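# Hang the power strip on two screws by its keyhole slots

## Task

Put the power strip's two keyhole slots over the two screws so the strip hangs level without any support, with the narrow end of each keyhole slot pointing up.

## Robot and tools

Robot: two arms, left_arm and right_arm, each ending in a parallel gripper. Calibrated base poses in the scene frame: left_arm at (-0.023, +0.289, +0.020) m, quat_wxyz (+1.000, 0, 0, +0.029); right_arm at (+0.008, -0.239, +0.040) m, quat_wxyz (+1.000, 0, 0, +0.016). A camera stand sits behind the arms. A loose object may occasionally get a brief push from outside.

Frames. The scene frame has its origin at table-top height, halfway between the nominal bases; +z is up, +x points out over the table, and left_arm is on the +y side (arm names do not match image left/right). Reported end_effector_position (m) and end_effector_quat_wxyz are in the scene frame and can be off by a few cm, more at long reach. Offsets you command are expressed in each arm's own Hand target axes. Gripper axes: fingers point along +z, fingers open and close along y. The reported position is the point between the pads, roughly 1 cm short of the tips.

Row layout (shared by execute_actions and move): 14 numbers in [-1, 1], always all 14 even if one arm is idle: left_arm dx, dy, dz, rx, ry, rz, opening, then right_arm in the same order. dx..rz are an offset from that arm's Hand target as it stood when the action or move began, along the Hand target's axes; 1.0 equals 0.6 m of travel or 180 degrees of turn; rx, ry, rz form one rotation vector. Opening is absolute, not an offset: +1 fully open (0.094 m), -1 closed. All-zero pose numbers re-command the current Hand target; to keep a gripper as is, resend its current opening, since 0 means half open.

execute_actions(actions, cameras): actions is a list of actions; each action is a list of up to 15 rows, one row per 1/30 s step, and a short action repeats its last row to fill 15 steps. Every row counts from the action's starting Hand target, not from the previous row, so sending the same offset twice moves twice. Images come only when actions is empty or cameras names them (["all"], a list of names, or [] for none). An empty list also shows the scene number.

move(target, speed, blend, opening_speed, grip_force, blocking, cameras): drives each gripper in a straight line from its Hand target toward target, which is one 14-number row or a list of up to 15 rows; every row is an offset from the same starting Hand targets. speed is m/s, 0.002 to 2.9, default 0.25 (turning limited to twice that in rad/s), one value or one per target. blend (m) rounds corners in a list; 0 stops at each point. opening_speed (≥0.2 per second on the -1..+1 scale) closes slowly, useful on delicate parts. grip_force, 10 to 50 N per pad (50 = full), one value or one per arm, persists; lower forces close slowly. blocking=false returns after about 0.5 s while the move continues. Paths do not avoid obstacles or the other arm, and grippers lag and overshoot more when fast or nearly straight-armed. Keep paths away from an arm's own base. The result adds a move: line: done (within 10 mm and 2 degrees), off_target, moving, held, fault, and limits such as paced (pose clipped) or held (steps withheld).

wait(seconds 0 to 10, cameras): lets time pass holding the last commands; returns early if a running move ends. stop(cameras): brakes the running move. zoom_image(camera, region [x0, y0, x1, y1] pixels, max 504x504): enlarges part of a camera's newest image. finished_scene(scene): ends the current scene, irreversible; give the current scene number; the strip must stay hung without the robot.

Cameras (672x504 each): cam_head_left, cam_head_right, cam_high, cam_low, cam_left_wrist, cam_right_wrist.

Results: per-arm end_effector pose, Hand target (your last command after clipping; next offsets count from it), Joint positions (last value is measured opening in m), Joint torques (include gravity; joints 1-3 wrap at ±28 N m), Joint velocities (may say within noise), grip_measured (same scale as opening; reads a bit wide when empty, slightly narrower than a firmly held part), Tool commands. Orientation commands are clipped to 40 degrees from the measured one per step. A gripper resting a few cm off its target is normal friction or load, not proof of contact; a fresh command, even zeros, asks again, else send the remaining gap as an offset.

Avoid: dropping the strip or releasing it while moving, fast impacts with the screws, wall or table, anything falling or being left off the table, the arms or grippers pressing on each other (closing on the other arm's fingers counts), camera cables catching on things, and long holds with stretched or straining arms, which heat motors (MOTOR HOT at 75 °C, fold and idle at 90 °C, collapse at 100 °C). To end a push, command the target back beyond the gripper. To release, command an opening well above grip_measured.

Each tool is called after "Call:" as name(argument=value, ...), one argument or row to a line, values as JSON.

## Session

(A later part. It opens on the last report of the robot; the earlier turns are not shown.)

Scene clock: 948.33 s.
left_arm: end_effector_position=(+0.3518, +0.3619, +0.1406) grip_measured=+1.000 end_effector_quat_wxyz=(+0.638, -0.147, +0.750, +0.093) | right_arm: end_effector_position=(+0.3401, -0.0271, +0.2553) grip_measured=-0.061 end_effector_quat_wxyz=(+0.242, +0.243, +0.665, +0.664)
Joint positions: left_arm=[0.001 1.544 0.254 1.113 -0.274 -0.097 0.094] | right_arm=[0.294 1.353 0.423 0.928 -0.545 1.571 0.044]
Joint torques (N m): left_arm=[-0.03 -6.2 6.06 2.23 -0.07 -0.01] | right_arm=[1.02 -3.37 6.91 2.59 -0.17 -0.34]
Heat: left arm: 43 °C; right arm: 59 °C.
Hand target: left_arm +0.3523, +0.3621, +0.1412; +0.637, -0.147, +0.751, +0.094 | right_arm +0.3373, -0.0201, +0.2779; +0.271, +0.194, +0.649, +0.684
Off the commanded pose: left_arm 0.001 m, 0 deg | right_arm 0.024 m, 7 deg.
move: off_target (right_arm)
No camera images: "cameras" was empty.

Call:
move(
  target=[
    [0,0,0,0,0,0,1, 0,0.003,0.008,0.0,0,0,-0.15],
  ],
  speed=0.03,
  cameras=["cam_head_left","cam_head_right"],
)

Call:
zoom_image(
  camera="cam_head_right",
  region=[300, 170, 372, 235],
)

Call:
zoom_image(
  camera="cam_head_right",
  region=[390, 85, 450, 139],
)

Call:
zoom_image(
  camera="cam_head_left",
  region=[310, 180, 370, 234],
)

Call:
zoom_image(
  camera="cam_head_left",
  region=[380, 100, 440, 154],
)

Scene clock: 953.40 s.
left_arm: end_effector_position=(+0.3518, +0.3619, +0.1406) grip_measured=+1.000 end_effector_quat_wxyz=(+0.638, -0.147, +0.750, +0.093) | right_arm: end_effector_position=(+0.3404, -0.0269, +0.2553) grip_measured=-0.061 end_effector_quat_wxyz=(+0.243, +0.244, +0.664, +0.663)
Joint positions: left_arm=[0.001 1.544 0.254 1.113 -0.274 -0.097 0.094] | right_arm=[0.297 1.353 0.423 0.928 -0.537 1.571 0.044]
Joint torques (N m): left_arm=[-0.03 -6.22 6.06 2.23 -0.06 -0.01] | right_arm=[1.59 -2.78 8.16 2.55 -0.17 -0.35]
Heat: left arm: 43 °C; right arm: 60 °C.
Hand target: left_arm +0.3523, +0.3621, +0.1412; +0.637, -0.147, +0.751, +0.094 | right_arm +0.3400, -0.0164, +0.2801; +0.271, +0.194, +0.649, +0.684
Off the commanded pose: left_arm 0.001 m, 0 deg | right_arm 0.027 m, 7 deg.
move: off_target (right_arm)
Images, in order (width x height): cam_head_left 672x504, cam_head_right 672x504.

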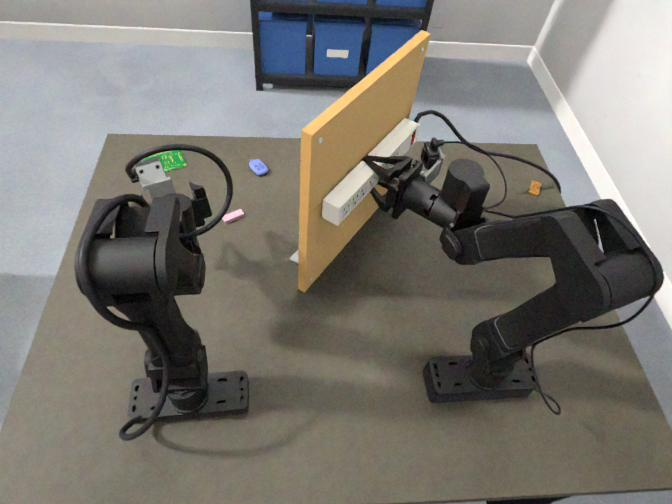

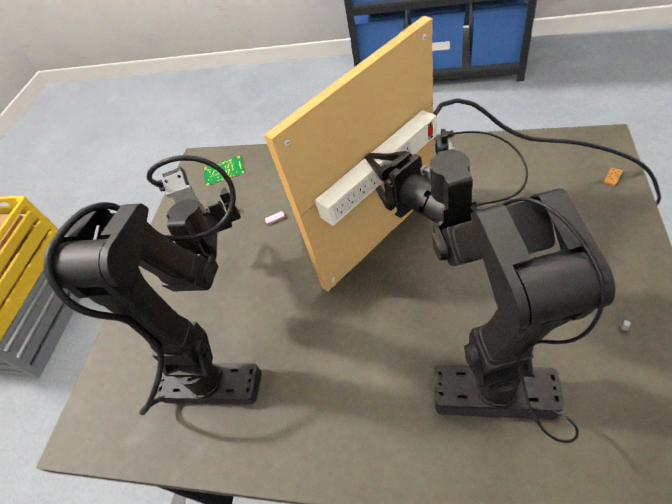

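Scaled by 7.000.

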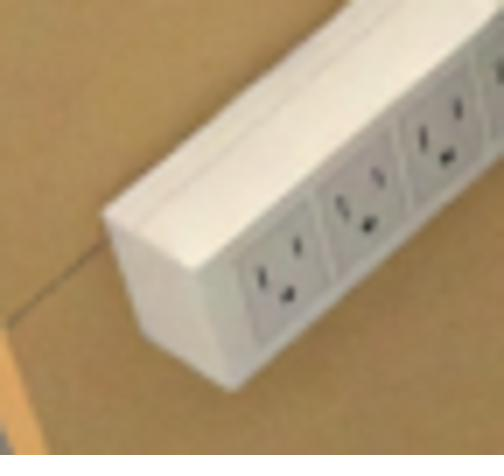

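Scaled by 8.400.

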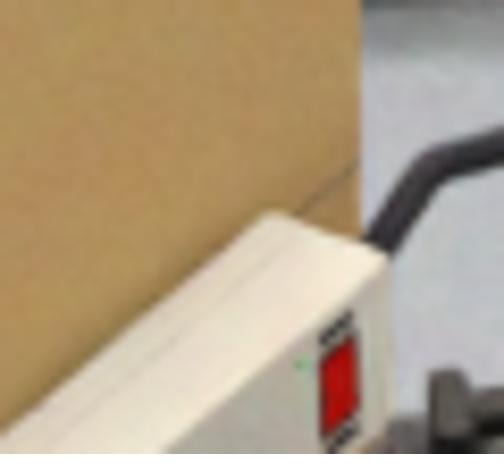

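Scaled by 8.400.

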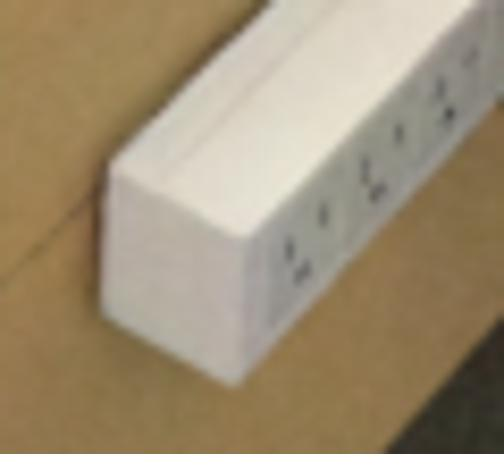

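Scaled by 8.400.

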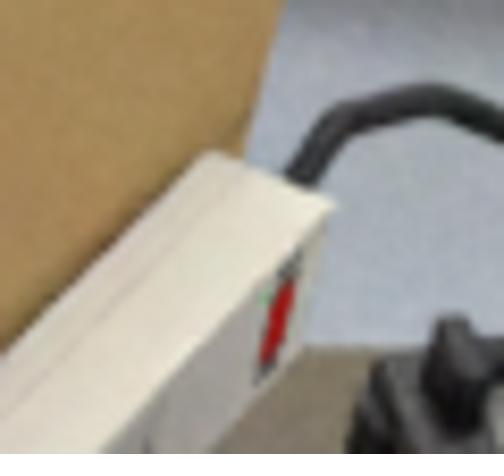

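Call:
move(
  target=[
    [0,0,0,0,0,0,1, 0,0.0,-0.016,0.0,0,0,-0.15],
    [0,0,0,0,0,0,1, -0.004,0.008,-0.016,0,0,-0.002,-0.15],
    [0,0,0,0,0,0,1, -0.004,0.008,0.006,0,0,-0.002,-0.15],
  ],
  speed=0.03,
  cameras=[],
)

Scene clock: 963.23 s.
left_arm: end_effector_position=(+0.3518, +0.3619, +0.1406) grip_measured=+1.000 end_effector_quat_wxyz=(+0.638, -0.147, +0.750, +0.093) | right_arm: end_effector_position=(+0.3405, -0.0271, +0.2529) grip_measured=-0.061 end_effector_quat_wxyz=(+0.242, +0.247, +0.666, +0.661)
Joint positions: left_arm=[0.001 1.544 0.254 1.113 -0.274 -0.097 0.094] | right_arm=[0.297 1.353 0.423 0.919 -0.536 1.57 0.044]
Joint torques (N m): left_arm=[-0.03 -6.23 6.08 2.24 -0.07 -0.01] | right_arm=[1.54 -3.07 9.88 2.41 -0.19 -0.38]
Heat: left arm: 43 °C; right arm: 60 °C.
Hand target: left_arm +0.3523, +0.3621, +0.1412; +0.637, -0.147, +0.751, +0.094 | right_arm +0.3435, -0.0152, +0.2853; +0.273, +0.192, +0.649, +0.683
Off the commanded pose: left_arm 0.001 m, 0 deg | right_arm 0.035 m, 8 deg.
move: off_target (right_arm)
No camera images: "cameras" was empty.

Call:
move(
  target=[
    [0,0,0,0,0,0,1, -0.002,0.006,-0.022,-0.004,0,-0.001,-0.15],
    [0,0,0,0,0,0,1, -0.002,0.018,-0.022,-0.004,0,-0.001,-0.15],
  ],
  speed=0.03,
  cameras=[],
)

Scene clock: 970.57 s.
left_arm: end_effector_position=(+0.3518, +0.3619, +0.1406) grip_measured=+1.000 end_effector_quat_wxyz=(+0.638, -0.147, +0.750, +0.093) | right_arm: end_effector_position=(+0.3379, -0.0283, +0.2501) grip_measured=-0.061 end_effector_quat_wxyz=(+0.231, +0.250, +0.672, +0.657)
Joint positions: left_arm=[0.001 1.544 0.254 1.113 -0.274 -0.097 0.094] | right_arm=[0.289 1.336 0.423 0.879 -0.556 1.57 0.044]
Joint torques (N m): left_arm=[-0.03 -6.2 6.06 2.24 -0.06 0] | right_arm=[-0.17 -7.32 8.4 2.49 -0.3 -0.32]
Heat: left arm: 43 °C; right arm: 59 °C.
Hand target: left_arm +0.3523, +0.3621, +0.1412; +0.637, -0.147, +0.751, +0.094 | right_arm +0.3350, -0.0264, +0.2951; +0.276, +0.189, +0.645, +0.687
Off the commanded pose: left_arm 0.001 m, 0 deg | right_arm 0.045 m, 10 deg.
move: off_target (right_arm)
No camera images: "cameras" was empty.

Call:
move(
  target=[
    [0,0,0,0,0,0,1, 0,0.014,0.002,-0.012,0,0,-0.15],
  ],
  speed=0.03,
  cameras=[],
)

Scene clock: 975.33 s.
left_arm: end_effector_position=(+0.3518, +0.3619, +0.1406) grip_measured=+1.000 end_effector_quat_wxyz=(+0.638, -0.147, +0.750, +0.093) | right_arm: end_effector_position=(+0.3380, -0.0282, +0.2566) grip_measured=-0.061 end_effector_quat_wxyz=(+0.232, +0.250, +0.663, +0.666)
Joint positions: left_arm=[0.001 1.544 0.254 1.113 -0.274 -0.097 0.094] | right_arm=[0.289 1.336 0.423 0.909 -0.556 1.593 0.044]
Joint torques (N m): left_arm=[-0.03 -6.23 6.06 2.23 -0.07 0] | right_arm=[0.09 -6.79 8.29 2.62 -0.3 -0.3]
Heat: left arm: 43 °C; right arm: 59 °C.
Hand target: left_arm +0.3523, +0.3621, +0.1412; +0.637, -0.147, +0.751, +0.094 | right_arm +0.3346, -0.0256, +0.3035; +0.279, +0.184, +0.632, +0.699
Off the commanded pose: left_arm 0.001 m, 0 deg | right_arm 0.047 m, 11 deg.
move: off_target (right_arm)
No camera images: "cameras" was empty.

Call:
move(
  target=[
    [0,0,0,0,0,0,1, -0.003,0.001,0.0,-0.001,0,-0.008,-0.15],
    [0,0,0,0,0,0,1, -0.003,0.002,0.008,-0.001,0,-0.008,-0.15],
  ],
  speed=0.03,
  cameras=[],
)

Scene clock: 979.60 s.
left_arm: end_effector_position=(+0.3518, +0.3619, +0.1406) grip_measured=+1.000 end_effector_quat_wxyz=(+0.638, -0.147, +0.750, +0.093) | right_arm: end_effector_position=(+0.3383, -0.0284, +0.2569) grip_measured=-0.061 end_effector_quat_wxyz=(+0.236, +0.247, +0.664, +0.665)
Joint positions: left_arm=[0.001 1.544 0.254 1.113 -0.274 -0.097 0.094] | right_arm=[0.289 1.336 0.423 0.91 -0.554 1.583 0.044]
Joint torques (N m): left_arm=[-0.03 -6.22 6.06 2.23 -0.06 -0.01] | right_arm=[0.44 -5.68 9.54 2.66 -0.25 -0.43]
Heat: left arm: 43 °C; right arm: 59 °C.
Hand target: left_arm +0.3523, +0.3621, +0.1412; +0.637, -0.147, +0.751, +0.094 | right_arm +0.3387, -0.0230, +0.3055; +0.288, +0.176, +0.633, +0.696
Off the commanded pose: left_arm 0.001 m, 0 deg | right_arm 0.049 m, 11 deg.
move: off_target (right_arm)
No camera images: "cameras" was empty.

Call:
move(
  target=[
    [0,0,0,0,0,0,1, -0.002,0.001,0.008,0,0,-0.005,-0.15],
  ],
  speed=0.03,
  cameras=[],
)

Scene clock: 982.57 s.
left_arm: end_effector_position=(+0.3518, +0.3619, +0.1406) grip_measured=+1.000 end_effector_quat_wxyz=(+0.638, -0.147, +0.750, +0.093) | right_arm: end_effector_position=(+0.3391, -0.0292, +0.2569) grip_measured=-0.061 end_effector_quat_wxyz=(+0.243, +0.244, +0.665, +0.663)
Joint positions: left_arm=[0.001 1.544 0.254 1.113 -0.274 -0.097 0.094] | right_arm=[0.289 1.336 0.423 0.91 -0.548 1.569 0.044]
Joint torques (N m): left_arm=[-0.03 -6.22 6.06 2.24 -0.07 -0.01] | right_arm=[0.85 -4.74 10.73 2.64 -0.24 -0.43]
Heat: left arm: 43 °C; right arm: 60 °C.
Hand target: left_arm +0.3523, +0.3621, +0.1412; +0.637, -0.147, +0.751, +0.094 | right_arm +0.3425, -0.0200, +0.3069; +0.294, +0.170, +0.635, +0.694
Off the commanded pose: left_arm 0.001 m, 0 deg | right_arm 0.051 m, 11 deg.
move: off_target (right_arm)
No camera images: "cameras" was empty.

Call:
move(
  target=[
    [0,0,0,0,0,0,1, 0,0.001,0.006,0,0,0,-0.15],
    [0,0,0,0,0,0,1, 0,0.001,0.010,0,0,0,-0.15],
  ],
  speed=0.02,
  cameras=[],
)

Scene clock: 985.77 s.
left_arm: end_effector_position=(+0.3518, +0.3619, +0.1406) grip_measured=+1.000 end_effector_quat_wxyz=(+0.638, -0.147, +0.750, +0.093) | right_arm: end_effector_position=(+0.3413, -0.0284, +0.2611) grip_measured=-0.061 end_effector_quat_wxyz=(+0.248, +0.243, +0.662, +0.664)
Joint positions: left_arm=[0.001 1.544 0.254 1.113 -0.274 -0.097 0.094] | right_arm=[0.293 1.336 0.433 0.908 -0.537 1.567 0.044]
Joint torques (N m): left_arm=[-0.03 -6.22 6.06 2.24 -0.06 -0.01] | right_arm=[1.46 -3.48 11.4 2.62 -0.24 -0.46]
Heat: left arm: 43 °C; right arm: 61 °C.
Hand target: left_arm +0.3523, +0.3621, +0.1412; +0.637, -0.147, +0.751, +0.094 | right_arm +0.3460, -0.0153, +0.3083; +0.294, +0.170, +0.635, +0.694
Off the commanded pose: left_arm 0.001 m, 0 deg | right_arm 0.049 m, 11 deg.
move: off_target (right_arm)
No camera images: "cameras" was empty.

Call:
move(
  target=[
    [0,0,0,0,0,0,1, 0,-0.010,-0.006,0.002,0,0.002,-0.15],
    [0,0,0,0,0,0,1, 0,-0.020,-0.006,0.004,0,0.002,-0.15],
  ],
  speed=0.02,
  cameras=[],
)

Scene clock: 994.53 s.
left_arm: end_effector_position=(+0.3518, +0.3619, +0.1406) grip_measured=+1.000 end_effector_quat_wxyz=(+0.638, -0.147, +0.750, +0.093) | right_arm: end_effector_position=(+0.3417, -0.0281, +0.2611) grip_measured=-0.061 end_effector_quat_wxyz=(+0.247, +0.239, +0.661, +0.667)
Joint positions: left_arm=[0.001 1.544 0.254 1.113 -0.274 -0.097 0.094] | right_arm=[0.289 1.348 0.433 0.928 -0.549 1.571 0.044]
Joint torques (N m): left_arm=[-0.05 -6.22 6.05 2.24 -0.06 0] | right_arm=[1.2 -2.33 9.83 2.69 -0.13 -0.51]
Heat: left arm: 43 °C; right arm: 64 °C.
Hand target: left_arm +0.3523, +0.3621, +0.1412; +0.637, -0.147, +0.751, +0.094 | right_arm +0.3461, -0.0178, +0.2961; +0.291, +0.174, +0.638, +0.691
Off the commanded pose: left_arm 0.001 m, 0 deg | right_arm 0.037 m, 10 deg.
move: off_target (right_arm)
No camera images: "cameras" was empty.

Call:
move(
  target=[
    [0,0,0,0,0,0,1, 0,-0.010,-0.004,0.007,0.001,0.003,-0.15],
  ],
  speed=0.02,
  cameras=[],
)

Scene clock: 998.53 s.
left_arm: end_effector_position=(+0.3518, +0.3619, +0.1406) grip_measured=+1.000 end_effector_quat_wxyz=(+0.638, -0.147, +0.750, +0.093) | right_arm: end_effector_position=(+0.3416, -0.0281, +0.2610) grip_measured=-0.061 end_effector_quat_wxyz=(+0.246, +0.239, +0.661, +0.667)
Joint positions: left_arm=[0.001 1.544 0.254 1.113 -0.274 -0.097 0.094] | right_arm=[0.287 1.348 0.433 0.928 -0.552 1.571 0.044]
Joint torques (N m): left_arm=[-0.03 -6.22 6.06 2.23 -0.06 -0.01] | right_arm=[0.69 -2.26 9.51 2.51 -0.25 -0.54]
Heat: left arm: 43 °C; right arm: 64 °C.
Hand target: left_arm +0.3523, +0.3621, +0.1412; +0.637, -0.147, +0.751, +0.094 | right_arm +0.3456, -0.0196, +0.2899; +0.284, +0.179, +0.646, +0.686
Off the commanded pose: left_arm 0.001 m, 0 deg | right_arm 0.030 m, 9 deg.
move: off_target (right_arm)
No camera images: "cameras" was empty.

Call:
move(
  target=[
    [0,0,0,0,0,0,1, 0,-0.010,-0.004,0.006,0.0,0.003,-0.15],
  ],
  speed=0.02,
  cameras=[],
)

Scene clock: 1002.00 s.
left_arm: end_effector_position=(+0.3518, +0.3619, +0.1406) grip_measured=+1.000 end_effector_quat_wxyz=(+0.638, -0.147, +0.750, +0.093) | right_arm: end_effector_position=(+0.3420, -0.0286, +0.2599) grip_measured=-0.061 end_effector_quat_wxyz=(+0.246, +0.239, +0.662, +0.666)
Joint positions: left_arm=[0.001 1.544 0.254 1.113 -0.274 -0.097 0.094] | right_arm=[0.284 1.352 0.433 0.929 -0.556 1.569 0.044]
Joint torques (N m): left_arm=[-0.03 -6.22 6.06 2.23 -0.06 -0.01] | right_arm=[0.44 -2.37 8.99 2.35 -0.27 -0.53]
Heat: left arm: 43 °C; right arm: 64 °C.
Hand target: left_arm +0.3523, +0.3621, +0.1412; +0.637, -0.147, +0.751, +0.094 | right_arm +0.3452, -0.0215, +0.2836; +0.279, +0.185, +0.651, +0.681
Off the commanded pose: left_arm 0.001 m, 0 deg | right_arm 0.025 m, 8 deg.
move: off_target (right_arm)
No camera images: "cameras" was empty.

Call:
move(
  target=[
    [0,0,0,0,0,0,1, 0,-0.008,-0.003,0.002,0.0,0.002,-0.15],
    [0,0,0,0,0,0,1, 0,-0.014,-0.004,0.002,0.0,0.002,-0.15],
  ],
  speed=0.02,
  cameras=[],
)

Scene clock: 1005.60 s.
left_arm: end_effector_position=(+0.3518, +0.3619, +0.1406) grip_measured=+1.000 end_effector_quat_wxyz=(+0.638, -0.147, +0.750, +0.093) | right_arm: end_effector_position=(+0.3445, -0.0283, +0.2539) grip_measured=-0.061 end_effector_quat_wxyz=(+0.244, +0.239, +0.666, +0.663)
Joint positions: left_arm=[0.001 1.544 0.254 1.113 -0.274 -0.097 0.094] | right_arm=[0.281 1.379 0.433 0.945 -0.561 1.562 0.044]
Joint torques (N m): left_arm=[-0.03 -6.22 6.06 2.23 -0.06 -0.01] | right_arm=[0.23 -2.99 7.46 2.52 -0.29 -0.46]
Heat: left arm: 43 °C; right arm: 64 °C.
Hand target: left_arm +0.3523, +0.3621, +0.1412; +0.637, -0.147, +0.751, +0.094 | right_arm +0.3448, -0.0233, +0.2751; +0.277, +0.188, +0.653, +0.680
Off the commanded pose: left_arm 0.001 m, 0 deg | right_arm 0.022 m, 7 deg.
move: off_target (right_arm)
No camera images: "cameras" was empty.

Call:
wait(
  seconds=0,
  cameras=["cam_head_left","cam_head_right"],
)

Call:
zoom_image(
  camera="cam_head_right",
  region=[300, 170, 372, 235],
)

Call:
zoom_image(
  camera="cam_head_right",
  region=[390, 85, 450, 139],
)

Call:
zoom_image(
  camera="cam_head_left",
  region=[310, 180, 370, 234],
)

Call:
zoom_image(
  camera="cam_head_left",
  region=[380, 100, 440, 154],
)

Scene clock: 1011.97 s.
left_arm: end_effector_position=(+0.3518, +0.3619, +0.1406) grip_measured=+1.000 end_effector_quat_wxyz=(+0.638, -0.147, +0.750, +0.093) | right_arm: end_effector_position=(+0.3445, -0.0283, +0.2539) grip_measured=-0.061 end_effector_quat_wxyz=(+0.244, +0.239, +0.666, +0.663)
Joint positions: left_arm=[0.001 1.544 0.254 1.113 -0.274 -0.097 0.094] | right_arm=[0.281 1.379 0.433 0.945 -0.561 1.562 0.044]
Joint torques (N m): left_arm=[-0.03 -6.22 6.06 2.23 -0.06 0] | right_arm=[0.2 -3.06 7.53 2.52 -0.3 -0.44]
Heat: left arm: 43 °C; right arm: 63 °C.
Hand target: left_arm +0.3523, +0.3621, +0.1412; +0.637, -0.147, +0.751, +0.094 | right_arm +0.3448, -0.0233, +0.2751; +0.277, +0.188, +0.653, +0.680
Tool commands: left_gripper/opening=+1.0 right_gripper/opening=-0.15
Off the commanded pose: left_arm 0.001 m, 0 deg | right_arm 0.022 m, 7 deg.
Images, in order (width x height): cam_head_left 672x504, cam_head_right 672x504.

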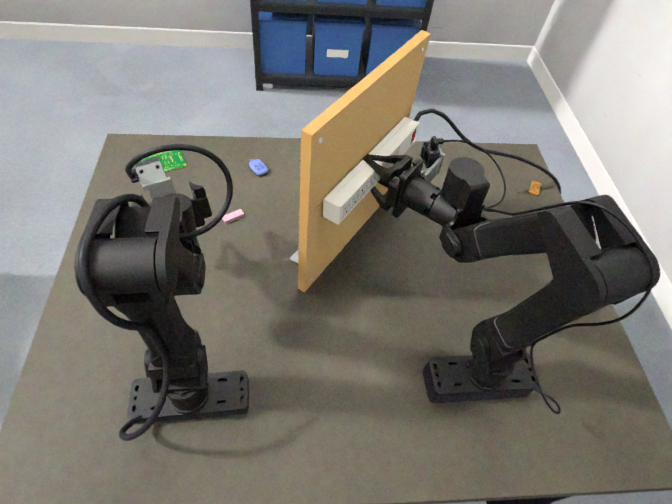

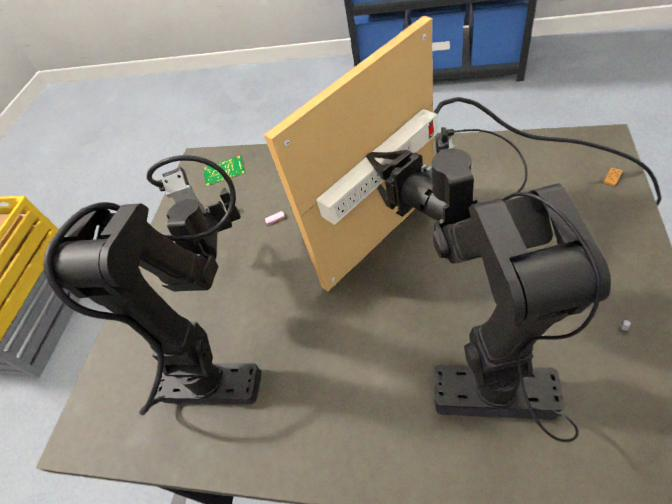

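Scaled by 7.000.

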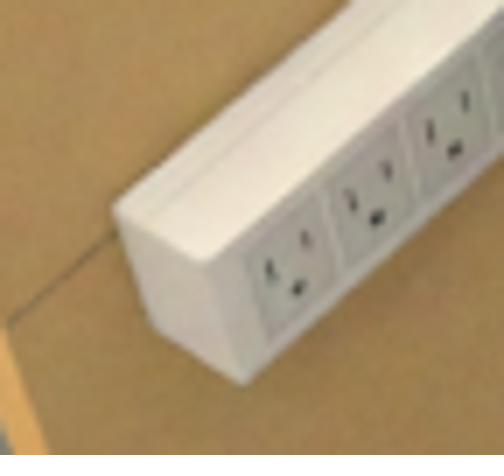

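Scaled by 8.400.

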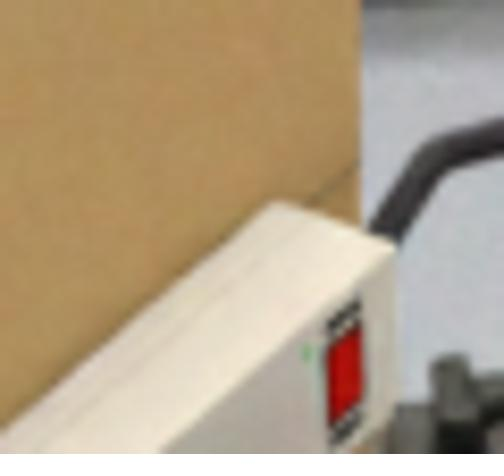

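Scaled by 8.400.

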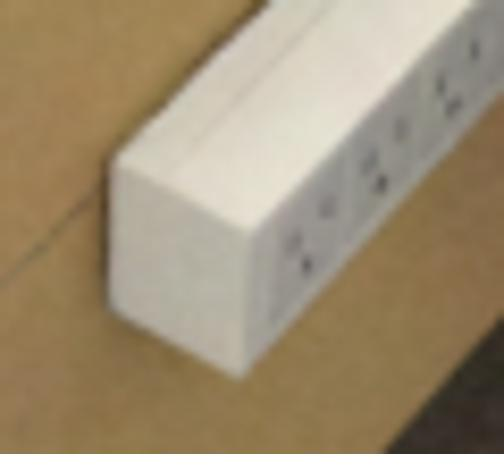

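Scaled by 8.400.

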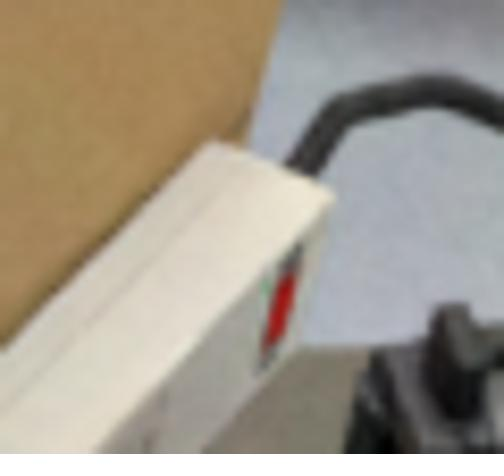

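Call:
move(
  target=[
    [0,0,0,0,0,0,1, 0.002,0.004,-0.014,0,0,0,-0.15],
    [0,0,0,0,0,0,1, 0.008,0.014,-0.014,0,0,0,-0.15],
  ],
  speed=0.03,
  cameras=[],
)

Scene clock: 1038.73 s.
left_arm: end_effector_position=(+0.3518, +0.3619, +0.1406) grip_measured=+1.000 end_effector_quat_wxyz=(+0.638, -0.147, +0.750, +0.093) | right_arm: end_effector_position=(+0.3430, -0.0299, +0.2486) grip_measured=-0.061 end_effector_quat_wxyz=(+0.236, +0.244, +0.673, +0.657)
Joint positions: left_arm=[0.001 1.544 0.254 1.113 -0.274 -0.097 0.094] | right_arm=[0.274 1.367 0.432 0.905 -0.572 1.557 0.044]
Joint torques (N m): left_arm=[-0.03 -6.23 6.08 2.23 -0.07 -0.01] | right_arm=[0.76 -7.68 6.22 2.43 -0.19 -0.39]
Heat: left arm: 43 °C; right arm: 61 °C.
Hand target: left_arm +0.3523, +0.3621, +0.1412; +0.637, -0.147, +0.751, +0.094 | right_arm +0.3348, -0.0269, +0.2823; +0.277, +0.188, +0.653, +0.680
Off the commanded pose: left_arm 0.001 m, 0 deg | right_arm 0.035 m, 9 deg.
move: off_target (right_arm)
No camera images: "cameras" was empty.

Call:
move(
  target=[
    [0,0,0,0,0,0,1, 0.005,0.006,-0.004,-0.002,0,0,-0.15],
    [0,0,0,0,0,0,1, 0.005,0.016,-0.003,-0.006,0,0,-0.15],
  ],
  speed=0.03,
  cameras=[],
)

Scene clock: 1043.93 s.
left_arm: end_effector_position=(+0.3518, +0.3619, +0.1406) grip_measured=+1.000 end_effector_quat_wxyz=(+0.638, -0.147, +0.750, +0.093) | right_arm: end_effector_position=(+0.3389, -0.0309, +0.2545) grip_measured=-0.061 end_effector_quat_wxyz=(+0.239, +0.244, +0.670, +0.659)
Joint positions: left_arm=[0.001 1.544 0.254 1.113 -0.274 -0.097 0.094] | right_arm=[0.279 1.331 0.424 0.888 -0.562 1.562 0.044]
Joint torques (N m): left_arm=[-0.05 -6.2 6.06 2.23 -0.07 -0.01] | right_arm=[0.96 -7.43 6.71 2.52 -0.22 -0.32]
Heat: left arm: 43 °C; right arm: 60 °C.
Hand target: left_arm +0.3523, +0.3621, +0.1412; +0.637, -0.147, +0.751, +0.094 | right_arm +0.3301, -0.0264, +0.2914; +0.278, +0.185, +0.646, +0.686
Off the commanded pose: left_arm 0.001 m, 0 deg | right_arm 0.038 m, 9 deg.
move: off_target (right_arm)
No camera images: "cameras" was empty.

Call:
move(
  target=[
    [0,0,0,0,0,0,1, 0.002,0.006,0.003,-0.006,0,-0.002,-0.15],
  ],
  speed=0.03,
  cameras=[],
)

Scene clock: 1047.20 s.
left_arm: end_effector_position=(+0.3518, +0.3619, +0.1406) grip_measured=+1.000 end_effector_quat_wxyz=(+0.638, -0.147, +0.750, +0.093) | right_arm: end_effector_position=(+0.3389, -0.0297, +0.2562) grip_measured=-0.061 end_effector_quat_wxyz=(+0.241, +0.245, +0.667, +0.661)
Joint positions: left_arm=[0.001 1.544 0.254 1.113 -0.274 -0.097 0.094] | right_arm=[0.286 1.331 0.424 0.895 -0.551 1.568 0.044]
Joint torques (N m): left_arm=[-0.05 -6.23 6.06 2.23 -0.07 -0.01] | right_arm=[1.06 -6.91 6.63 2.68 -0.25 -0.35]
Heat: left arm: 43 °C; right arm: 59 °C.
Hand target: left_arm +0.3523, +0.3621, +0.1412; +0.637, -0.147, +0.751, +0.094 | right_arm +0.3298, -0.0243, +0.2951; +0.282, +0.181, +0.640, +0.691
Off the commanded pose: left_arm 0.001 m, 0 deg | right_arm 0.040 m, 10 deg.
move: off_target (right_arm)
No camera images: "cameras" was empty.

Call:
move(
  target=[
    [0,0,0,0,0,0,1, 0.001,0.003,0.001,-0.004,0,-0.004,-0.15],
    [0,0,0,0,0,0,1, 0.001,0.004,0.010,-0.004,0,-0.004,-0.15],
  ],
  speed=0.03,
  cameras=[],
)

Scene clock: 1051.43 s.
left_arm: end_effector_position=(+0.3518, +0.3619, +0.1406) grip_measured=+1.000 end_effector_quat_wxyz=(+0.638, -0.147, +0.750, +0.093) | right_arm: end_effector_position=(+0.3394, -0.0280, +0.2596) grip_measured=-0.061 end_effector_quat_wxyz=(+0.249, +0.245, +0.662, +0.663)
Joint positions: left_arm=[0.001 1.544 0.254 1.113 -0.274 -0.097 0.094] | right_arm=[0.3 1.331 0.424 0.911 -0.526 1.568 0.044]
Joint torques (N m): left_arm=[-0.03 -6.23 6.06 2.24 -0.06 -0.01] | right_arm=[1.35 -5.24 7.65 2.73 -0.33 -0.42]
Heat: left arm: 43 °C; right arm: 58 °C.
Hand target: left_arm +0.3523, +0.3621, +0.1412; +0.637, -0.147, +0.751, +0.094 | right_arm +0.3326, -0.0193, +0.2980; +0.288, +0.175, +0.637, +0.693
Off the commanded pose: left_arm 0.001 m, 0 deg | right_arm 0.040 m, 10 deg.
move: off_target (right_arm)
No camera images: "cameras" was empty.

Call:
move(
  target=[
    [0,0,0,0,0,0,1, 0.000,-0.008,-0.001,0.002,0.006,0,-0.15],
    [0,0,0,0,0,0,1, 0.00,-0.012,0.002,0.002,0.006,0,-0.15],
  ],
  speed=0.03,
  cameras=[],
)

Scene clock: 1056.70 s.
left_arm: end_effector_position=(+0.3518, +0.3619, +0.1406) grip_measured=+1.000 end_effector_quat_wxyz=(+0.638, -0.147, +0.750, +0.093) | right_arm: end_effector_position=(+0.3388, -0.0263, +0.2578) grip_measured=-0.061 end_effector_quat_wxyz=(+0.245, +0.241, +0.664, +0.664)
Joint positions: left_arm=[0.001 1.544 0.254 1.113 -0.274 -0.097 0.094] | right_arm=[0.3 1.342 0.424 0.92 -0.538 1.568 0.044]
Joint torques (N m): left_arm=[-0.03 -6.22 6.08 2.23 -0.06 -0.01] | right_arm=[0.43 -3.58 7.71 2.82 -0.53 -0.49]
Heat: left arm: 43 °C; right arm: 58 °C.
Hand target: left_arm +0.3523, +0.3621, +0.1412; +0.637, -0.147, +0.751, +0.094 | right_arm +0.3346, -0.0182, +0.2910; +0.281, +0.169, +0.642, +0.693
Off the commanded pose: left_arm 0.001 m, 0 deg | right_arm 0.034 m, 10 deg.
move: off_target (right_arm)
No camera images: "cameras" was empty.

Call:
move(
  target=[
    [0,0,0,0,0,0,1, -0.005,0.000,-0.001,0.00,0.001,0,-0.15],
    [0,0,0,0,0,0,1, -0.005,-0.00,0.006,0.00,0.002,0,-0.15],
  ],
  speed=0.02,
  cameras=[],
)

Scene clock: 1061.97 s.
left_arm: end_effector_position=(+0.3518, +0.3619, +0.1406) grip_measured=+1.000 end_effector_quat_wxyz=(+0.638, -0.147, +0.750, +0.093) | right_arm: end_effector_position=(+0.3400, -0.0267, +0.2555) grip_measured=-0.061 end_effector_quat_wxyz=(+0.242, +0.239, +0.665, +0.665)
Joint positions: left_arm=[0.001 1.544 0.254 1.113 -0.274 -0.097 0.094] | right_arm=[0.292 1.358 0.424 0.935 -0.552 1.567 0.044]
Joint torques (N m): left_arm=[-0.05 -6.22 6.06 2.23 -0.06 0] | right_arm=[0.58 -3.4 9.03 2.71 -0.52 -0.48]
Heat: left arm: 43 °C; right arm: 59 °C.
Hand target: left_arm +0.3523, +0.3621, +0.1412; +0.637, -0.147, +0.751, +0.094 | right_arm +0.3391, -0.0171, +0.2918; +0.279, +0.167, +0.643, +0.693
Off the commanded pose: left_arm 0.001 m, 0 deg | right_arm 0.038 m, 10 deg.
move: off_target (right_arm)
No camera images: "cameras" was empty.

Call:
move(
  target=[
    [0,0,0,0,0,0,1, -0.002,0.004,0.006,-0.002,0,0,-0.15],
    [0,0,0,0,0,0,1, -0.002,0.006,0.012,-0.002,0,0,-0.15],
  ],
  speed=0.02,
  cameras=[],
)

Scene clock: 1066.43 s.
left_arm: end_effector_position=(+0.3518, +0.3619, +0.1406) grip_measured=+1.000 end_effector_quat_wxyz=(+0.638, -0.147, +0.750, +0.093) | right_arm: end_effector_position=(+0.3401, -0.0266, +0.2557) grip_measured=-0.061 end_effector_quat_wxyz=(+0.243, +0.238, +0.665, +0.665)
Joint positions: left_arm=[0.001 1.544 0.254 1.113 -0.274 -0.097 0.094] | right_arm=[0.292 1.36 0.424 0.94 -0.553 1.567 0.044]
Joint torques (N m): left_arm=[-0.03 -6.23 6.08 2.23 -0.07 -0.01] | right_arm=[1.43 -2.65 10.82 2.65 -0.38 -0.42]
Heat: left arm: 43 °C; right arm: 58 °C.
Hand target: left_arm +0.3523, +0.3621, +0.1412; +0.637, -0.147, +0.751, +0.094 | right_arm +0.3436, -0.0121, +0.2965; +0.280, +0.166, +0.641, +0.695
Off the commanded pose: left_arm 0.001 m, 0 deg | right_arm 0.043 m, 10 deg.
move: off_target (right_arm)
No camera images: "cameras" was empty.

Call:
move(
  target=[
    [0,0,0,0,0,0,1, 0,0.008,0.0,-0.002,0,0,-0.15],
  ],
  speed=0.02,
  cameras=[],
)

Scene clock: 1069.73 s.
left_arm: end_effector_position=(+0.3518, +0.3619, +0.1406) grip_measured=+1.000 end_effector_quat_wxyz=(+0.638, -0.147, +0.750, +0.093) | right_arm: end_effector_position=(+0.3401, -0.0266, +0.2556) grip_measured=-0.061 end_effector_quat_wxyz=(+0.243, +0.239, +0.665, +0.665)
Joint positions: left_arm=[0.001 1.544 0.254 1.113 -0.274 -0.097 0.094] | right_arm=[0.292 1.36 0.424 0.939 -0.553 1.568 0.044]
Joint torques (N m): left_arm=[-0.03 -6.23 6.06 2.23 -0.06 -0.01] | right_arm=[1.42 -3.58 11.1 2.6 -0.4 -0.38]
Heat: left arm: 43 °C; right arm: 58 °C.
Hand target: left_arm +0.3523, +0.3621, +0.1412; +0.637, -0.147, +0.751, +0.094 | right_arm +0.3428, -0.0122, +0.3011; +0.280, +0.165, +0.639, +0.697
Off the commanded pose: left_arm 0.001 m, 0 deg | right_arm 0.048 m, 11 deg.
move: off_target (right_arm)
No camera images: "cameras" was empty.

Zoom to check precise gap.

Call:
wait(
  seconds=0,
  cameras=["cam_head_left","cam_head_right"],
)

Call:
zoom_image(
  camera="cam_head_right",
  region=[300, 170, 372, 235],
)

Call:
zoom_image(
  camera="cam_head_right",
  region=[390, 85, 450, 139],
)

Call:
zoom_image(
  camera="cam_head_left",
  region=[310, 180, 370, 234],
)

Call:
zoom_image(
  camera="cam_head_left",
  region=[380, 100, 440, 154],
)

Scene clock: 1073.17 s.
left_arm: end_effector_position=(+0.3518, +0.3619, +0.1406) grip_measured=+1.000 end_effector_quat_wxyz=(+0.638, -0.147, +0.750, +0.093) | right_arm: end_effector_position=(+0.3401, -0.0266, +0.2556) grip_measured=-0.061 end_effector_quat_wxyz=(+0.243, +0.239, +0.665, +0.665)
Joint positions: left_arm=[0.001 1.544 0.254 1.113 -0.274 -0.097 0.094] | right_arm=[0.292 1.36 0.424 0.939 -0.553 1.568 0.044]
Joint torques (N m): left_arm=[-0.03 -6.22 6.06 2.23 -0.07 0] | right_arm=[1.46 -3.55 11.1 2.58 -0.39 -0.38]
Heat: left arm: 43 °C; right arm: 58 °C.
Hand target: left_arm +0.3523, +0.3621, +0.1412; +0.637, -0.147, +0.751, +0.094 | right_arm +0.3428, -0.0122, +0.3011; +0.280, +0.165, +0.639, +0.697
Tool commands: left_gripper/opening=+1.0 right_gripper/opening=-0.15
Off the commanded pose: left_arm 0.001 m, 0 deg | right_arm 0.048 m, 11 deg.
Images, in order (width x height): cam_head_left 672x504, cam_head_right 672x504.

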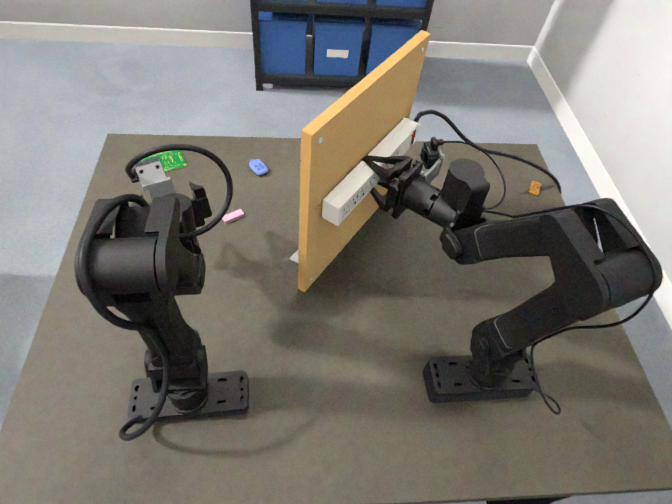

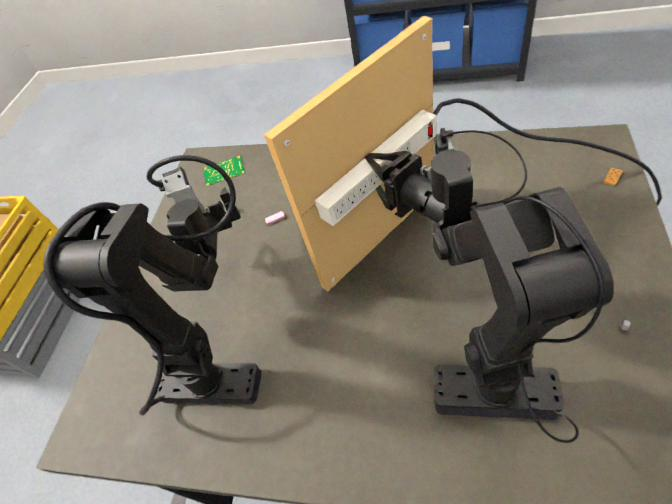

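Scaled by 7.000.

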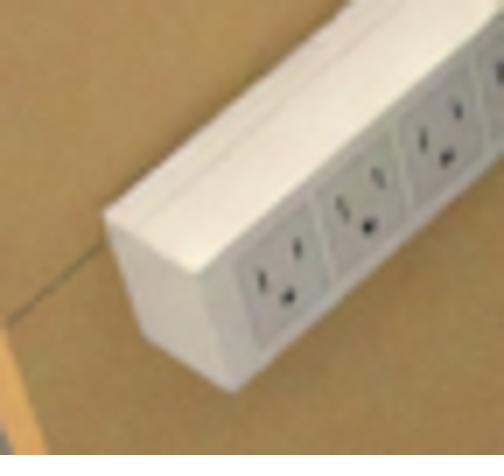

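Scaled by 8.400.

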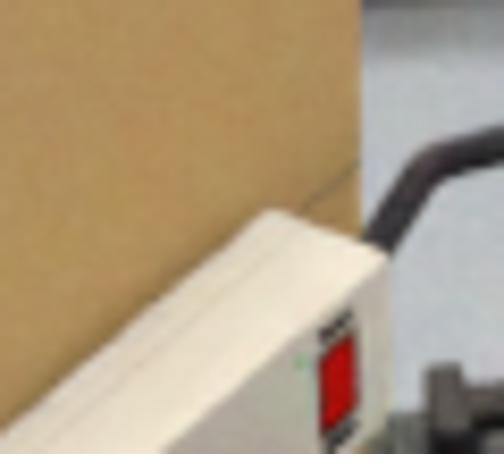

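Scaled by 8.400.

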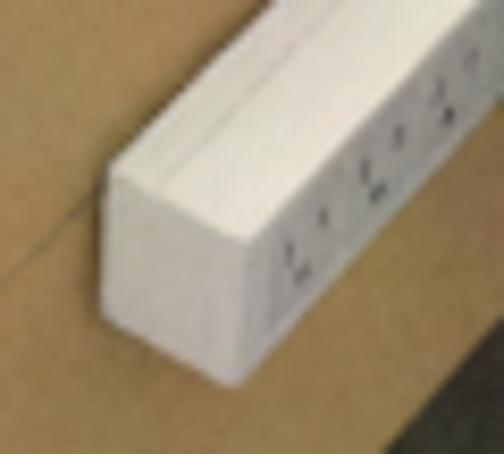

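Scaled by 8.400.

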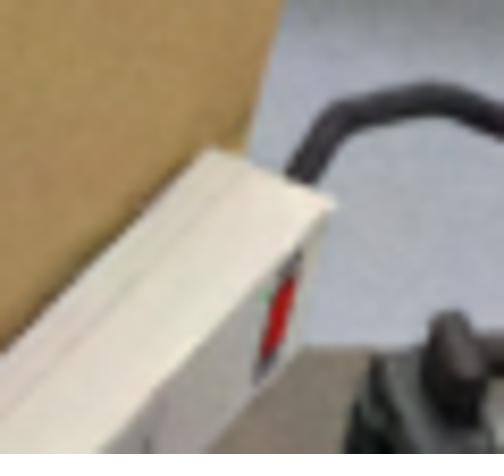

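Call:
move(
  target=[
    [0,0,0,0,0,0,1, -0.002,-0.008,-0.016,0.002,0,0,-0.15],
    [0,0,0,0,0,0,1, -0.010,-0.012,-0.016,0.002,0,0,-0.15],
    [0,0,0,0,0,0,1, -0.010,-0.012,-0.006,0.002,0,0,-0.15],
  ],
  speed=0.03,
  cameras=[],
)

Scene clock: 1084.97 s.
left_arm: end_effector_position=(+0.3518, +0.3619, +0.1406) grip_measured=+1.000 end_effector_quat_wxyz=(+0.638, -0.147, +0.750, +0.093) | right_arm: end_effector_position=(+0.3421, -0.0292, +0.2519) grip_measured=-0.061 end_effector_quat_wxyz=(+0.238, +0.235, +0.667, +0.666)
Joint positions: left_arm=[0.001 1.544 0.254 1.113 -0.274 -0.097 0.094] | right_arm=[0.271 1.383 0.424 0.959 -0.587 1.567 0.044]
Joint torques (N m): left_arm=[-0.05 -6.23 6.06 2.23 -0.06 -0.01] | right_arm=[0.88 -3.45 10.56 2.63 -0.33 -0.37]
Heat: left arm: 43 °C; right arm: 58 °C.
Hand target: left_arm +0.3523, +0.3621, +0.1412; +0.637, -0.147, +0.751, +0.094 | right_arm +0.3468, -0.0186, +0.2942; +0.280, +0.166, +0.641, +0.695
Off the commanded pose: left_arm 0.001 m, 0 deg | right_arm 0.044 m, 10 deg.
move: off_target (right_arm)
No camera images: "cameras" was empty.

Call:
move(
  target=[
    [0,0,0,0,0,0,1, -0.003,0.002,-0.002,0.0,-0.005,-0.001,-0.15],
    [0,0,0,0,0,0,1, -0.003,0.002,0.005,0.0,-0.005,-0.001,-0.15],
  ],
  speed=0.02,
  cameras=[],
)

Scene clock: 1089.23 s.
left_arm: end_effector_position=(+0.3518, +0.3619, +0.1406) grip_measured=+1.000 end_effector_quat_wxyz=(+0.638, -0.147, +0.750, +0.093) | right_arm: end_effector_position=(+0.3434, -0.0290, +0.2522) grip_measured=-0.061 end_effector_quat_wxyz=(+0.242, +0.239, +0.665, +0.665)
Joint positions: left_arm=[0.001 1.544 0.254 1.113 -0.274 -0.097 0.094] | right_arm=[0.277 1.383 0.426 0.958 -0.569 1.567 0.044]
Joint torques (N m): left_arm=[-0.03 -6.22 6.08 2.23 -0.06 -0.01] | right_arm=[1.1 -3.4 11.04 2.59 -0.21 -0.41]
Heat: left arm: 43 °C; right arm: 58 °C.
Hand target: left_arm +0.3523, +0.3621, +0.1412; +0.637, -0.147, +0.751, +0.094 | right_arm +0.3497, -0.0173, +0.2961; +0.286, +0.171, +0.639, +0.694
Off the commanded pose: left_arm 0.001 m, 0 deg | right_arm 0.046 m, 10 deg.
move: off_target (right_arm)
No camera images: "cameras" was empty.

Call:
move(
  target=[
    [0,0,0,0,0,0,1, -0.003,0.004,0.002,0.0,0,-0.001,-0.15],
  ],
  speed=0.02,
  cameras=[],
)

Scene clock: 1092.20 s.
left_arm: end_effector_position=(+0.3518, +0.3619, +0.1406) grip_measured=+1.000 end_effector_quat_wxyz=(+0.638, -0.147, +0.750, +0.093) | right_arm: end_effector_position=(+0.3439, -0.0289, +0.2522) grip_measured=-0.061 end_effector_quat_wxyz=(+0.241, +0.240, +0.666, +0.664)
Joint positions: left_arm=[0.001 1.544 0.254 1.113 -0.274 -0.097 0.094] | right_arm=[0.277 1.383 0.428 0.953 -0.568 1.567 0.044]
Joint torques (N m): left_arm=[-0.03 -6.23 6.06 2.23 -0.06 -0.01] | right_arm=[0.9 -3.67 11.6 2.52 -0.27 -0.42]
Heat: left arm: 43 °C; right arm: 59 °C.
Hand target: left_arm +0.3523, +0.3621, +0.1412; +0.637, -0.147, +0.751, +0.094 | right_arm +0.3515, -0.0175, +0.2988; +0.287, +0.170, +0.639, +0.693
Off the commanded pose: left_arm 0.001 m, 0 deg | right_arm 0.049 m, 11 deg.
move: off_target (right_arm)
No camera images: "cameras" was empty.

Call:
move(
  target=[
    [0,0,0,0,0,0,1, -0.001,0.004,0.003,0.0,0,-0.001,-0.15],
  ],
  speed=0.02,
  cameras=[],
)

Scene clock: 1095.87 s.
left_arm: end_effector_position=(+0.3518, +0.3619, +0.1406) grip_measured=+1.000 end_effector_quat_wxyz=(+0.638, -0.147, +0.750, +0.093) | right_arm: end_effector_position=(+0.3439, -0.0288, +0.2519) grip_measured=-0.061 end_effector_quat_wxyz=(+0.241, +0.239, +0.667, +0.664)
Joint positions: left_arm=[0.001 1.544 0.254 1.113 -0.274 -0.097 0.094] | right_arm=[0.277 1.383 0.429 0.951 -0.569 1.564 0.044]
Joint torques (N m): left_arm=[-0.03 -6.22 6.06 2.24 -0.06 0] | right_arm=[1.09 -4 12.29 2.42 -0.25 -0.42]
Heat: left arm: 43 °C; right arm: 60 °C.
Hand target: left_arm +0.3523, +0.3621, +0.1412; +0.637, -0.147, +0.751, +0.094 | right_arm +0.3525, -0.0165, +0.3014; +0.288, +0.169, +0.639, +0.693
Off the commanded pose: left_arm 0.001 m, 0 deg | right_arm 0.052 m, 11 deg.
move: off_target (right_arm)
No camera images: "cameras" was empty.

Call:
wait(
  seconds=0,
  cameras=["cam_head_left","cam_head_right"],
)

Call:
zoom_image(
  camera="cam_head_right",
  region=[300, 170, 372, 235],
)

Call:
zoom_image(
  camera="cam_head_right",
  region=[390, 85, 450, 139],
)

Call:
zoom_image(
  camera="cam_head_left",
  region=[310, 180, 370, 234],
)

Call:
zoom_image(
  camera="cam_head_left",
  region=[380, 100, 440, 154],
)

Scene clock: 1101.63 s.
left_arm: end_effector_position=(+0.3518, +0.3619, +0.1406) grip_measured=+1.000 end_effector_quat_wxyz=(+0.638, -0.147, +0.750, +0.093) | right_arm: end_effector_position=(+0.3439, -0.0288, +0.2519) grip_measured=-0.061 end_effector_quat_wxyz=(+0.241, +0.239, +0.667, +0.664)
Joint positions: left_arm=[0.001 1.544 0.254 1.113 -0.274 -0.097 0.094] | right_arm=[0.277 1.383 0.429 0.951 -0.569 1.564 0.044]
Joint torques (N m): left_arm=[-0.05 -6.22 6.06 2.23 -0.06 -0.01] | right_arm=[1.06 -4.01 12.26 2.44 -0.25 -0.44]
Heat: left arm: 43 °C; right arm: 61 °C.
Hand target: left_arm +0.3523, +0.3621, +0.1412; +0.637, -0.147, +0.751, +0.094 | right_arm +0.3525, -0.0165, +0.3014; +0.288, +0.169, +0.639, +0.693
Tool commands: left_gripper/opening=+1.0 right_gripper/opening=-0.15
Off the commanded pose: left_arm 0.001 m, 0 deg | right_arm 0.052 m, 11 deg.
Images, in order (width x height): cam_head_left 672x504, cam_head_right 672x504.

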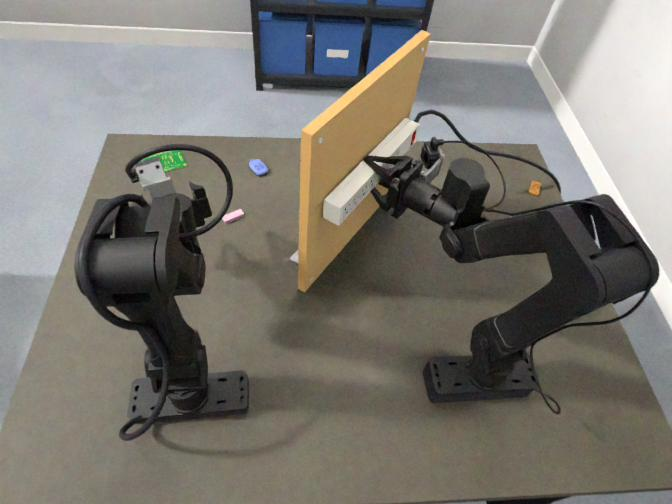

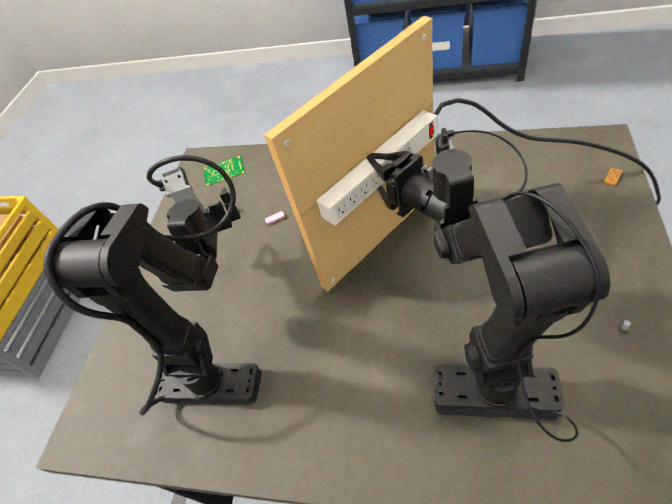

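Scaled by 7.000.

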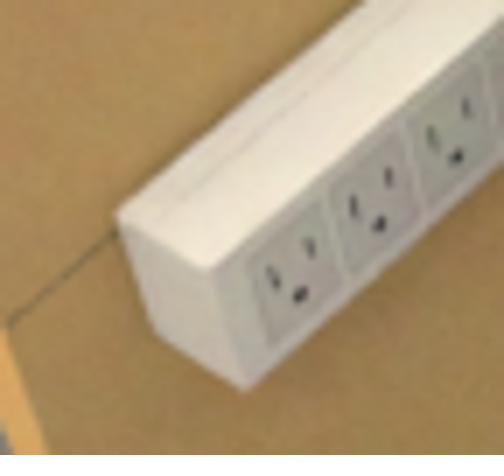

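Scaled by 8.400.

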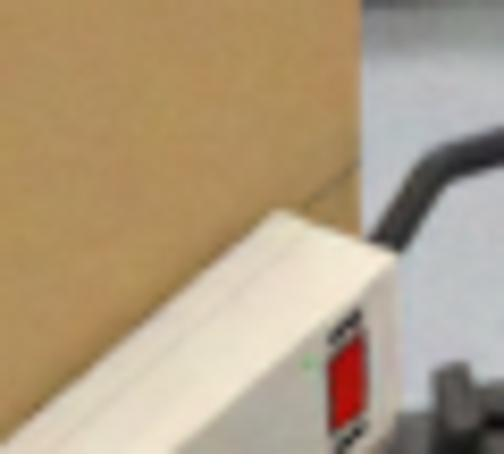

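Scaled by 8.400.

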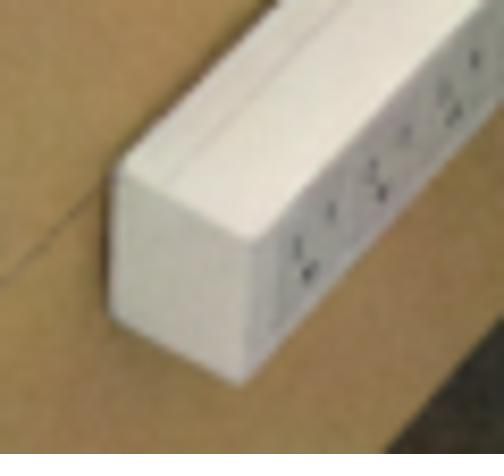

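Scaled by 8.400.

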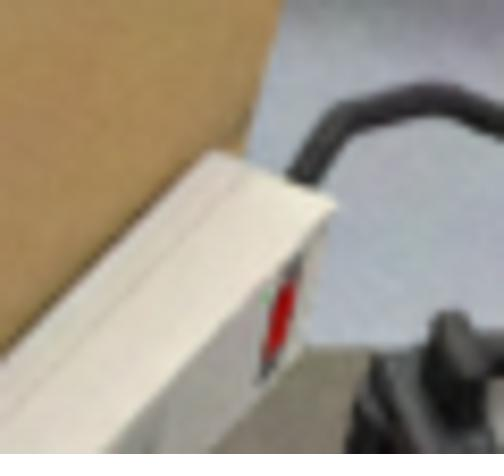

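Call:
move(
  target=[
    [0,0,0,0,0,0,1, -0.002,0.003,-0.010,0.0,0,-0.001,-0.15],
  ],
  speed=0.02,
  cameras=[],
)

Scene clock: 1113.97 s.
left_arm: end_effector_position=(+0.3518, +0.3619, +0.1406) grip_measured=+1.000 end_effector_quat_wxyz=(+0.638, -0.147, +0.750, +0.093) | right_arm: end_effector_position=(+0.3437, -0.0289, +0.2516) grip_measured=-0.061 end_effector_quat_wxyz=(+0.241, +0.238, +0.667, +0.663)
Joint positions: left_arm=[0.001 1.544 0.254 1.113 -0.274 -0.097 0.094] | right_arm=[0.276 1.383 0.429 0.95 -0.572 1.562 0.044]
Joint torques (N m): left_arm=[-0.03 -6.22 6.08 2.23 -0.06 -0.01] | right_arm=[-0.03 -5.57 11.44 2.36 -0.35 -0.43]
Heat: left arm: 43 °C; right arm: 62 °C.
Hand target: left_arm +0.3523, +0.3621, +0.1412; +0.637, -0.147, +0.751, +0.094 | right_arm +0.3495, -0.0220, +0.3026; +0.289, +0.168, +0.640, +0.692
Off the commanded pose: left_arm 0.001 m, 0 deg | right_arm 0.052 m, 11 deg.
move: off_target (right_arm)
No camera images: "cameras" was empty.

Call:
move(
  target=[
    [0,0,0,0,0,0,1, -0.001,0.005,-0.007,0.0,0,-0.001,-0.15],
  ],
  speed=0.02,
  cameras=[],
)

Scene clock: 1117.30 s.
left_arm: end_effector_position=(+0.3518, +0.3619, +0.1406) grip_measured=+1.000 end_effector_quat_wxyz=(+0.638, -0.147, +0.750, +0.093) | right_arm: end_effector_position=(+0.3432, -0.0299, +0.2514) grip_measured=-0.061 end_effector_quat_wxyz=(+0.239, +0.235, +0.670, +0.663)
Joint positions: left_arm=[0.001 1.544 0.254 1.113 -0.274 -0.097 0.094] | right_arm=[0.267 1.38 0.431 0.941 -0.589 1.557 0.044]
Joint torques (N m): left_arm=[-0.03 -6.22 6.06 2.23 -0.07 -0.01] | right_arm=[-0.27 -7.1 10.97 2.33 -0.31 -0.38]
Heat: left arm: 43 °C; right arm: 62 °C.
Hand target: left_arm +0.3523, +0.3621, +0.1412; +0.637, -0.147, +0.751, +0.094 | right_arm +0.3469, -0.0257, +0.3052; +0.290, +0.167, +0.640, +0.692
Off the commanded pose: left_arm 0.001 m, 0 deg | right_arm 0.054 m, 11 deg.
move: off_target (right_arm)
No camera images: "cameras" was empty.

Call:
move(
  target=[
    [0,0,0,0,0,0,1, 0.001,0.008,0.0,-0.002,-0.002,0.001,-0.15],
  ],
  speed=0.02,
  cameras=[],
)

Scene clock: 1119.83 s.
left_arm: end_effector_position=(+0.3518, +0.3619, +0.1406) grip_measured=+1.000 end_effector_quat_wxyz=(+0.638, -0.147, +0.750, +0.093) | right_arm: end_effector_position=(+0.3430, -0.0301, +0.2513) grip_measured=-0.061 end_effector_quat_wxyz=(+0.235, +0.239, +0.672, +0.660)
Joint positions: left_arm=[0.001 1.544 0.254 1.113 -0.274 -0.097 0.094] | right_arm=[0.267 1.368 0.435 0.912 -0.588 1.558 0.044]
Joint torques (N m): left_arm=[-0.05 -6.22 6.06 2.23 -0.07 0] | right_arm=[0.28 -7.64 10.67 2.49 -0.19 -0.33]
Heat: left arm: 43 °C; right arm: 62 °C.
Hand target: left_arm +0.3523, +0.3621, +0.1412; +0.637, -0.147, +0.751, +0.094 | right_arm +0.3456, -0.0254, +0.3098; +0.292, +0.169, +0.637, +0.694
Off the commanded pose: left_arm 0.001 m, 0 deg | right_arm 0.059 m, 12 deg.
move: off_target (right_arm)
No camera images: "cameras" was empty.

Call:
move(
  target=[
    [0,0,0,0,0,0,1, 0.000,0.006,0.002,-0.008,-0.001,0.0,-0.15],
  ],
  speed=0.02,
  cameras=[],
)

Scene clock: 1123.40 s.
left_arm: end_effector_position=(+0.3518, +0.3619, +0.1406) grip_measured=+1.000 end_effector_quat_wxyz=(+0.638, -0.147, +0.750, +0.093) | right_arm: end_effector_position=(+0.3435, -0.0316, +0.2601) grip_measured=-0.061 end_effector_quat_wxyz=(+0.243, +0.238, +0.662, +0.668)
Joint positions: left_arm=[0.001 1.544 0.254 1.113 -0.274 -0.097 0.094] | right_arm=[0.267 1.358 0.435 0.936 -0.578 1.575 0.044]
Joint torques (N m): left_arm=[-0.03 -6.23 6.06 2.23 -0.06 -0.01] | right_arm=[0.62 -5.7 10.48 2.69 -0.2 -0.35]
Heat: left arm: 43 °C; right arm: 61 °C.
Hand target: left_arm +0.3523, +0.3621, +0.1412; +0.637, -0.147, +0.751, +0.094 | right_arm +0.3457, -0.0246, +0.3136; +0.295, +0.167, +0.627, +0.701
Off the commanded pose: left_arm 0.001 m, 0 deg | right_arm 0.054 m, 12 deg.
move: off_target (right_arm)
No camera images: "cameras" was empty.

Call:
move(
  target=[
    [0,0,0,0,0,0,1, 0.001,-0.004,0.000,0.006,0,-0.001,-0.15],
    [0,0,0,0,0,0,1, 0.001,-0.005,0.007,0.006,0,-0.001,-0.15],
  ],
  speed=0.02,
  cameras=[],
)

Scene clock: 1129.47 s.
left_arm: end_effector_position=(+0.3518, +0.3619, +0.1406) grip_measured=+1.000 end_effector_quat_wxyz=(+0.638, -0.147, +0.750, +0.093) | right_arm: end_effector_position=(+0.3444, -0.0303, +0.2585) grip_measured=-0.061 end_effector_quat_wxyz=(+0.242, +0.241, +0.665, +0.665)
Joint positions: left_arm=[0.001 1.544 0.254 1.113 -0.274 -0.097 0.094] | right_arm=[0.273 1.358 0.442 0.916 -0.57 1.57 0.044]
Joint torques (N m): left_arm=[-0.06 -6.22 6.06 2.23 -0.06 -0.01] | right_arm=[1.11 -5.45 11.17 2.54 -0.19 -0.44]
Heat: left arm: 43 °C; right arm: 61 °C.
Hand target: left_arm +0.3523, +0.3621, +0.1412; +0.637, -0.147, +0.751, +0.094 | right_arm +0.3483, -0.0208, +0.3112; +0.294, +0.168, +0.634, +0.695
Off the commanded pose: left_arm 0.001 m, 0 deg | right_arm 0.054 m, 11 deg.
move: off_target (right_arm)
No camera images: "cameras" was empty.

Call:
move(
  target=[
    [0,0,0,0,0,0,1, 0.001,-0.003,0.006,0.000,0,-0.001,-0.15],
    [0,0,0,0,0,0,1, 0.001,-0.010,0.006,0.003,0,-0.001,-0.15],
  ],
  speed=0.02,
  cameras=[],
)

Scene clock: 1133.63 s.
left_arm: end_effector_position=(+0.3518, +0.3619, +0.1406) grip_measured=+1.000 end_effector_quat_wxyz=(+0.638, -0.147, +0.750, +0.093) | right_arm: end_effector_position=(+0.3446, -0.0301, +0.2584) grip_measured=-0.061 end_effector_quat_wxyz=(+0.243, +0.241, +0.665, +0.664)
Joint positions: left_arm=[0.001 1.544 0.254 1.113 -0.274 -0.097 0.094] | right_arm=[0.274 1.358 0.442 0.916 -0.567 1.568 0.044]
Joint torques (N m): left_arm=[-0.03 -6.22 6.06 2.24 -0.06 -0.01] | right_arm=[1.65 -3.67 11.48 2.59 -0.1 -0.53]
Heat: left arm: 44 °C; right arm: 61 °C.
Hand target: left_arm +0.3523, +0.3621, +0.1412; +0.637, -0.147, +0.751, +0.094 | right_arm +0.3512, -0.0175, +0.3057; +0.294, +0.169, +0.638, +0.692
Off the commanded pose: left_arm 0.001 m, 0 deg | right_arm 0.049 m, 11 deg.
move: off_target (right_arm)
No camera images: "cameras" was empty.

Call:
move(
  target=[
    [0,0,0,0,0,0,1, 0.003,-0.008,0.000,0.003,0,0.0,-0.15],
    [0,0,0,0,0,0,1, 0.004,-0.014,0.000,0.003,0,0.0,-0.15],
  ],
  speed=0.02,
  cameras=[],
)

Scene clock: 1136.77 s.
left_arm: end_effector_position=(+0.3518, +0.3619, +0.1406) grip_measured=+1.000 end_effector_quat_wxyz=(+0.638, -0.147, +0.750, +0.093) | right_arm: end_effector_position=(+0.3448, -0.0300, +0.2584) grip_measured=-0.061 end_effector_quat_wxyz=(+0.244, +0.240, +0.665, +0.664)
Joint positions: left_arm=[0.001 1.544 0.254 1.113 -0.274 -0.097 0.094] | right_arm=[0.275 1.361 0.442 0.92 -0.566 1.567 0.044]
Joint torques (N m): left_arm=[-0.03 -6.22 6.06 2.23 -0.06 -0.01] | right_arm=[2.18 -2.32 10.56 2.68 -0.02 -0.58]
Heat: left arm: 44 °C; right arm: 61 °C.
Hand target: left_arm +0.3523, +0.3621, +0.1412; +0.637, -0.147, +0.751, +0.094 | right_arm +0.3510, -0.0158, +0.2971; +0.294, +0.170, +0.641, +0.689
Off the commanded pose: left_arm 0.001 m, 0 deg | right_arm 0.042 m, 11 deg.
move: off_target (right_arm)
No camera images: "cameras" was empty.


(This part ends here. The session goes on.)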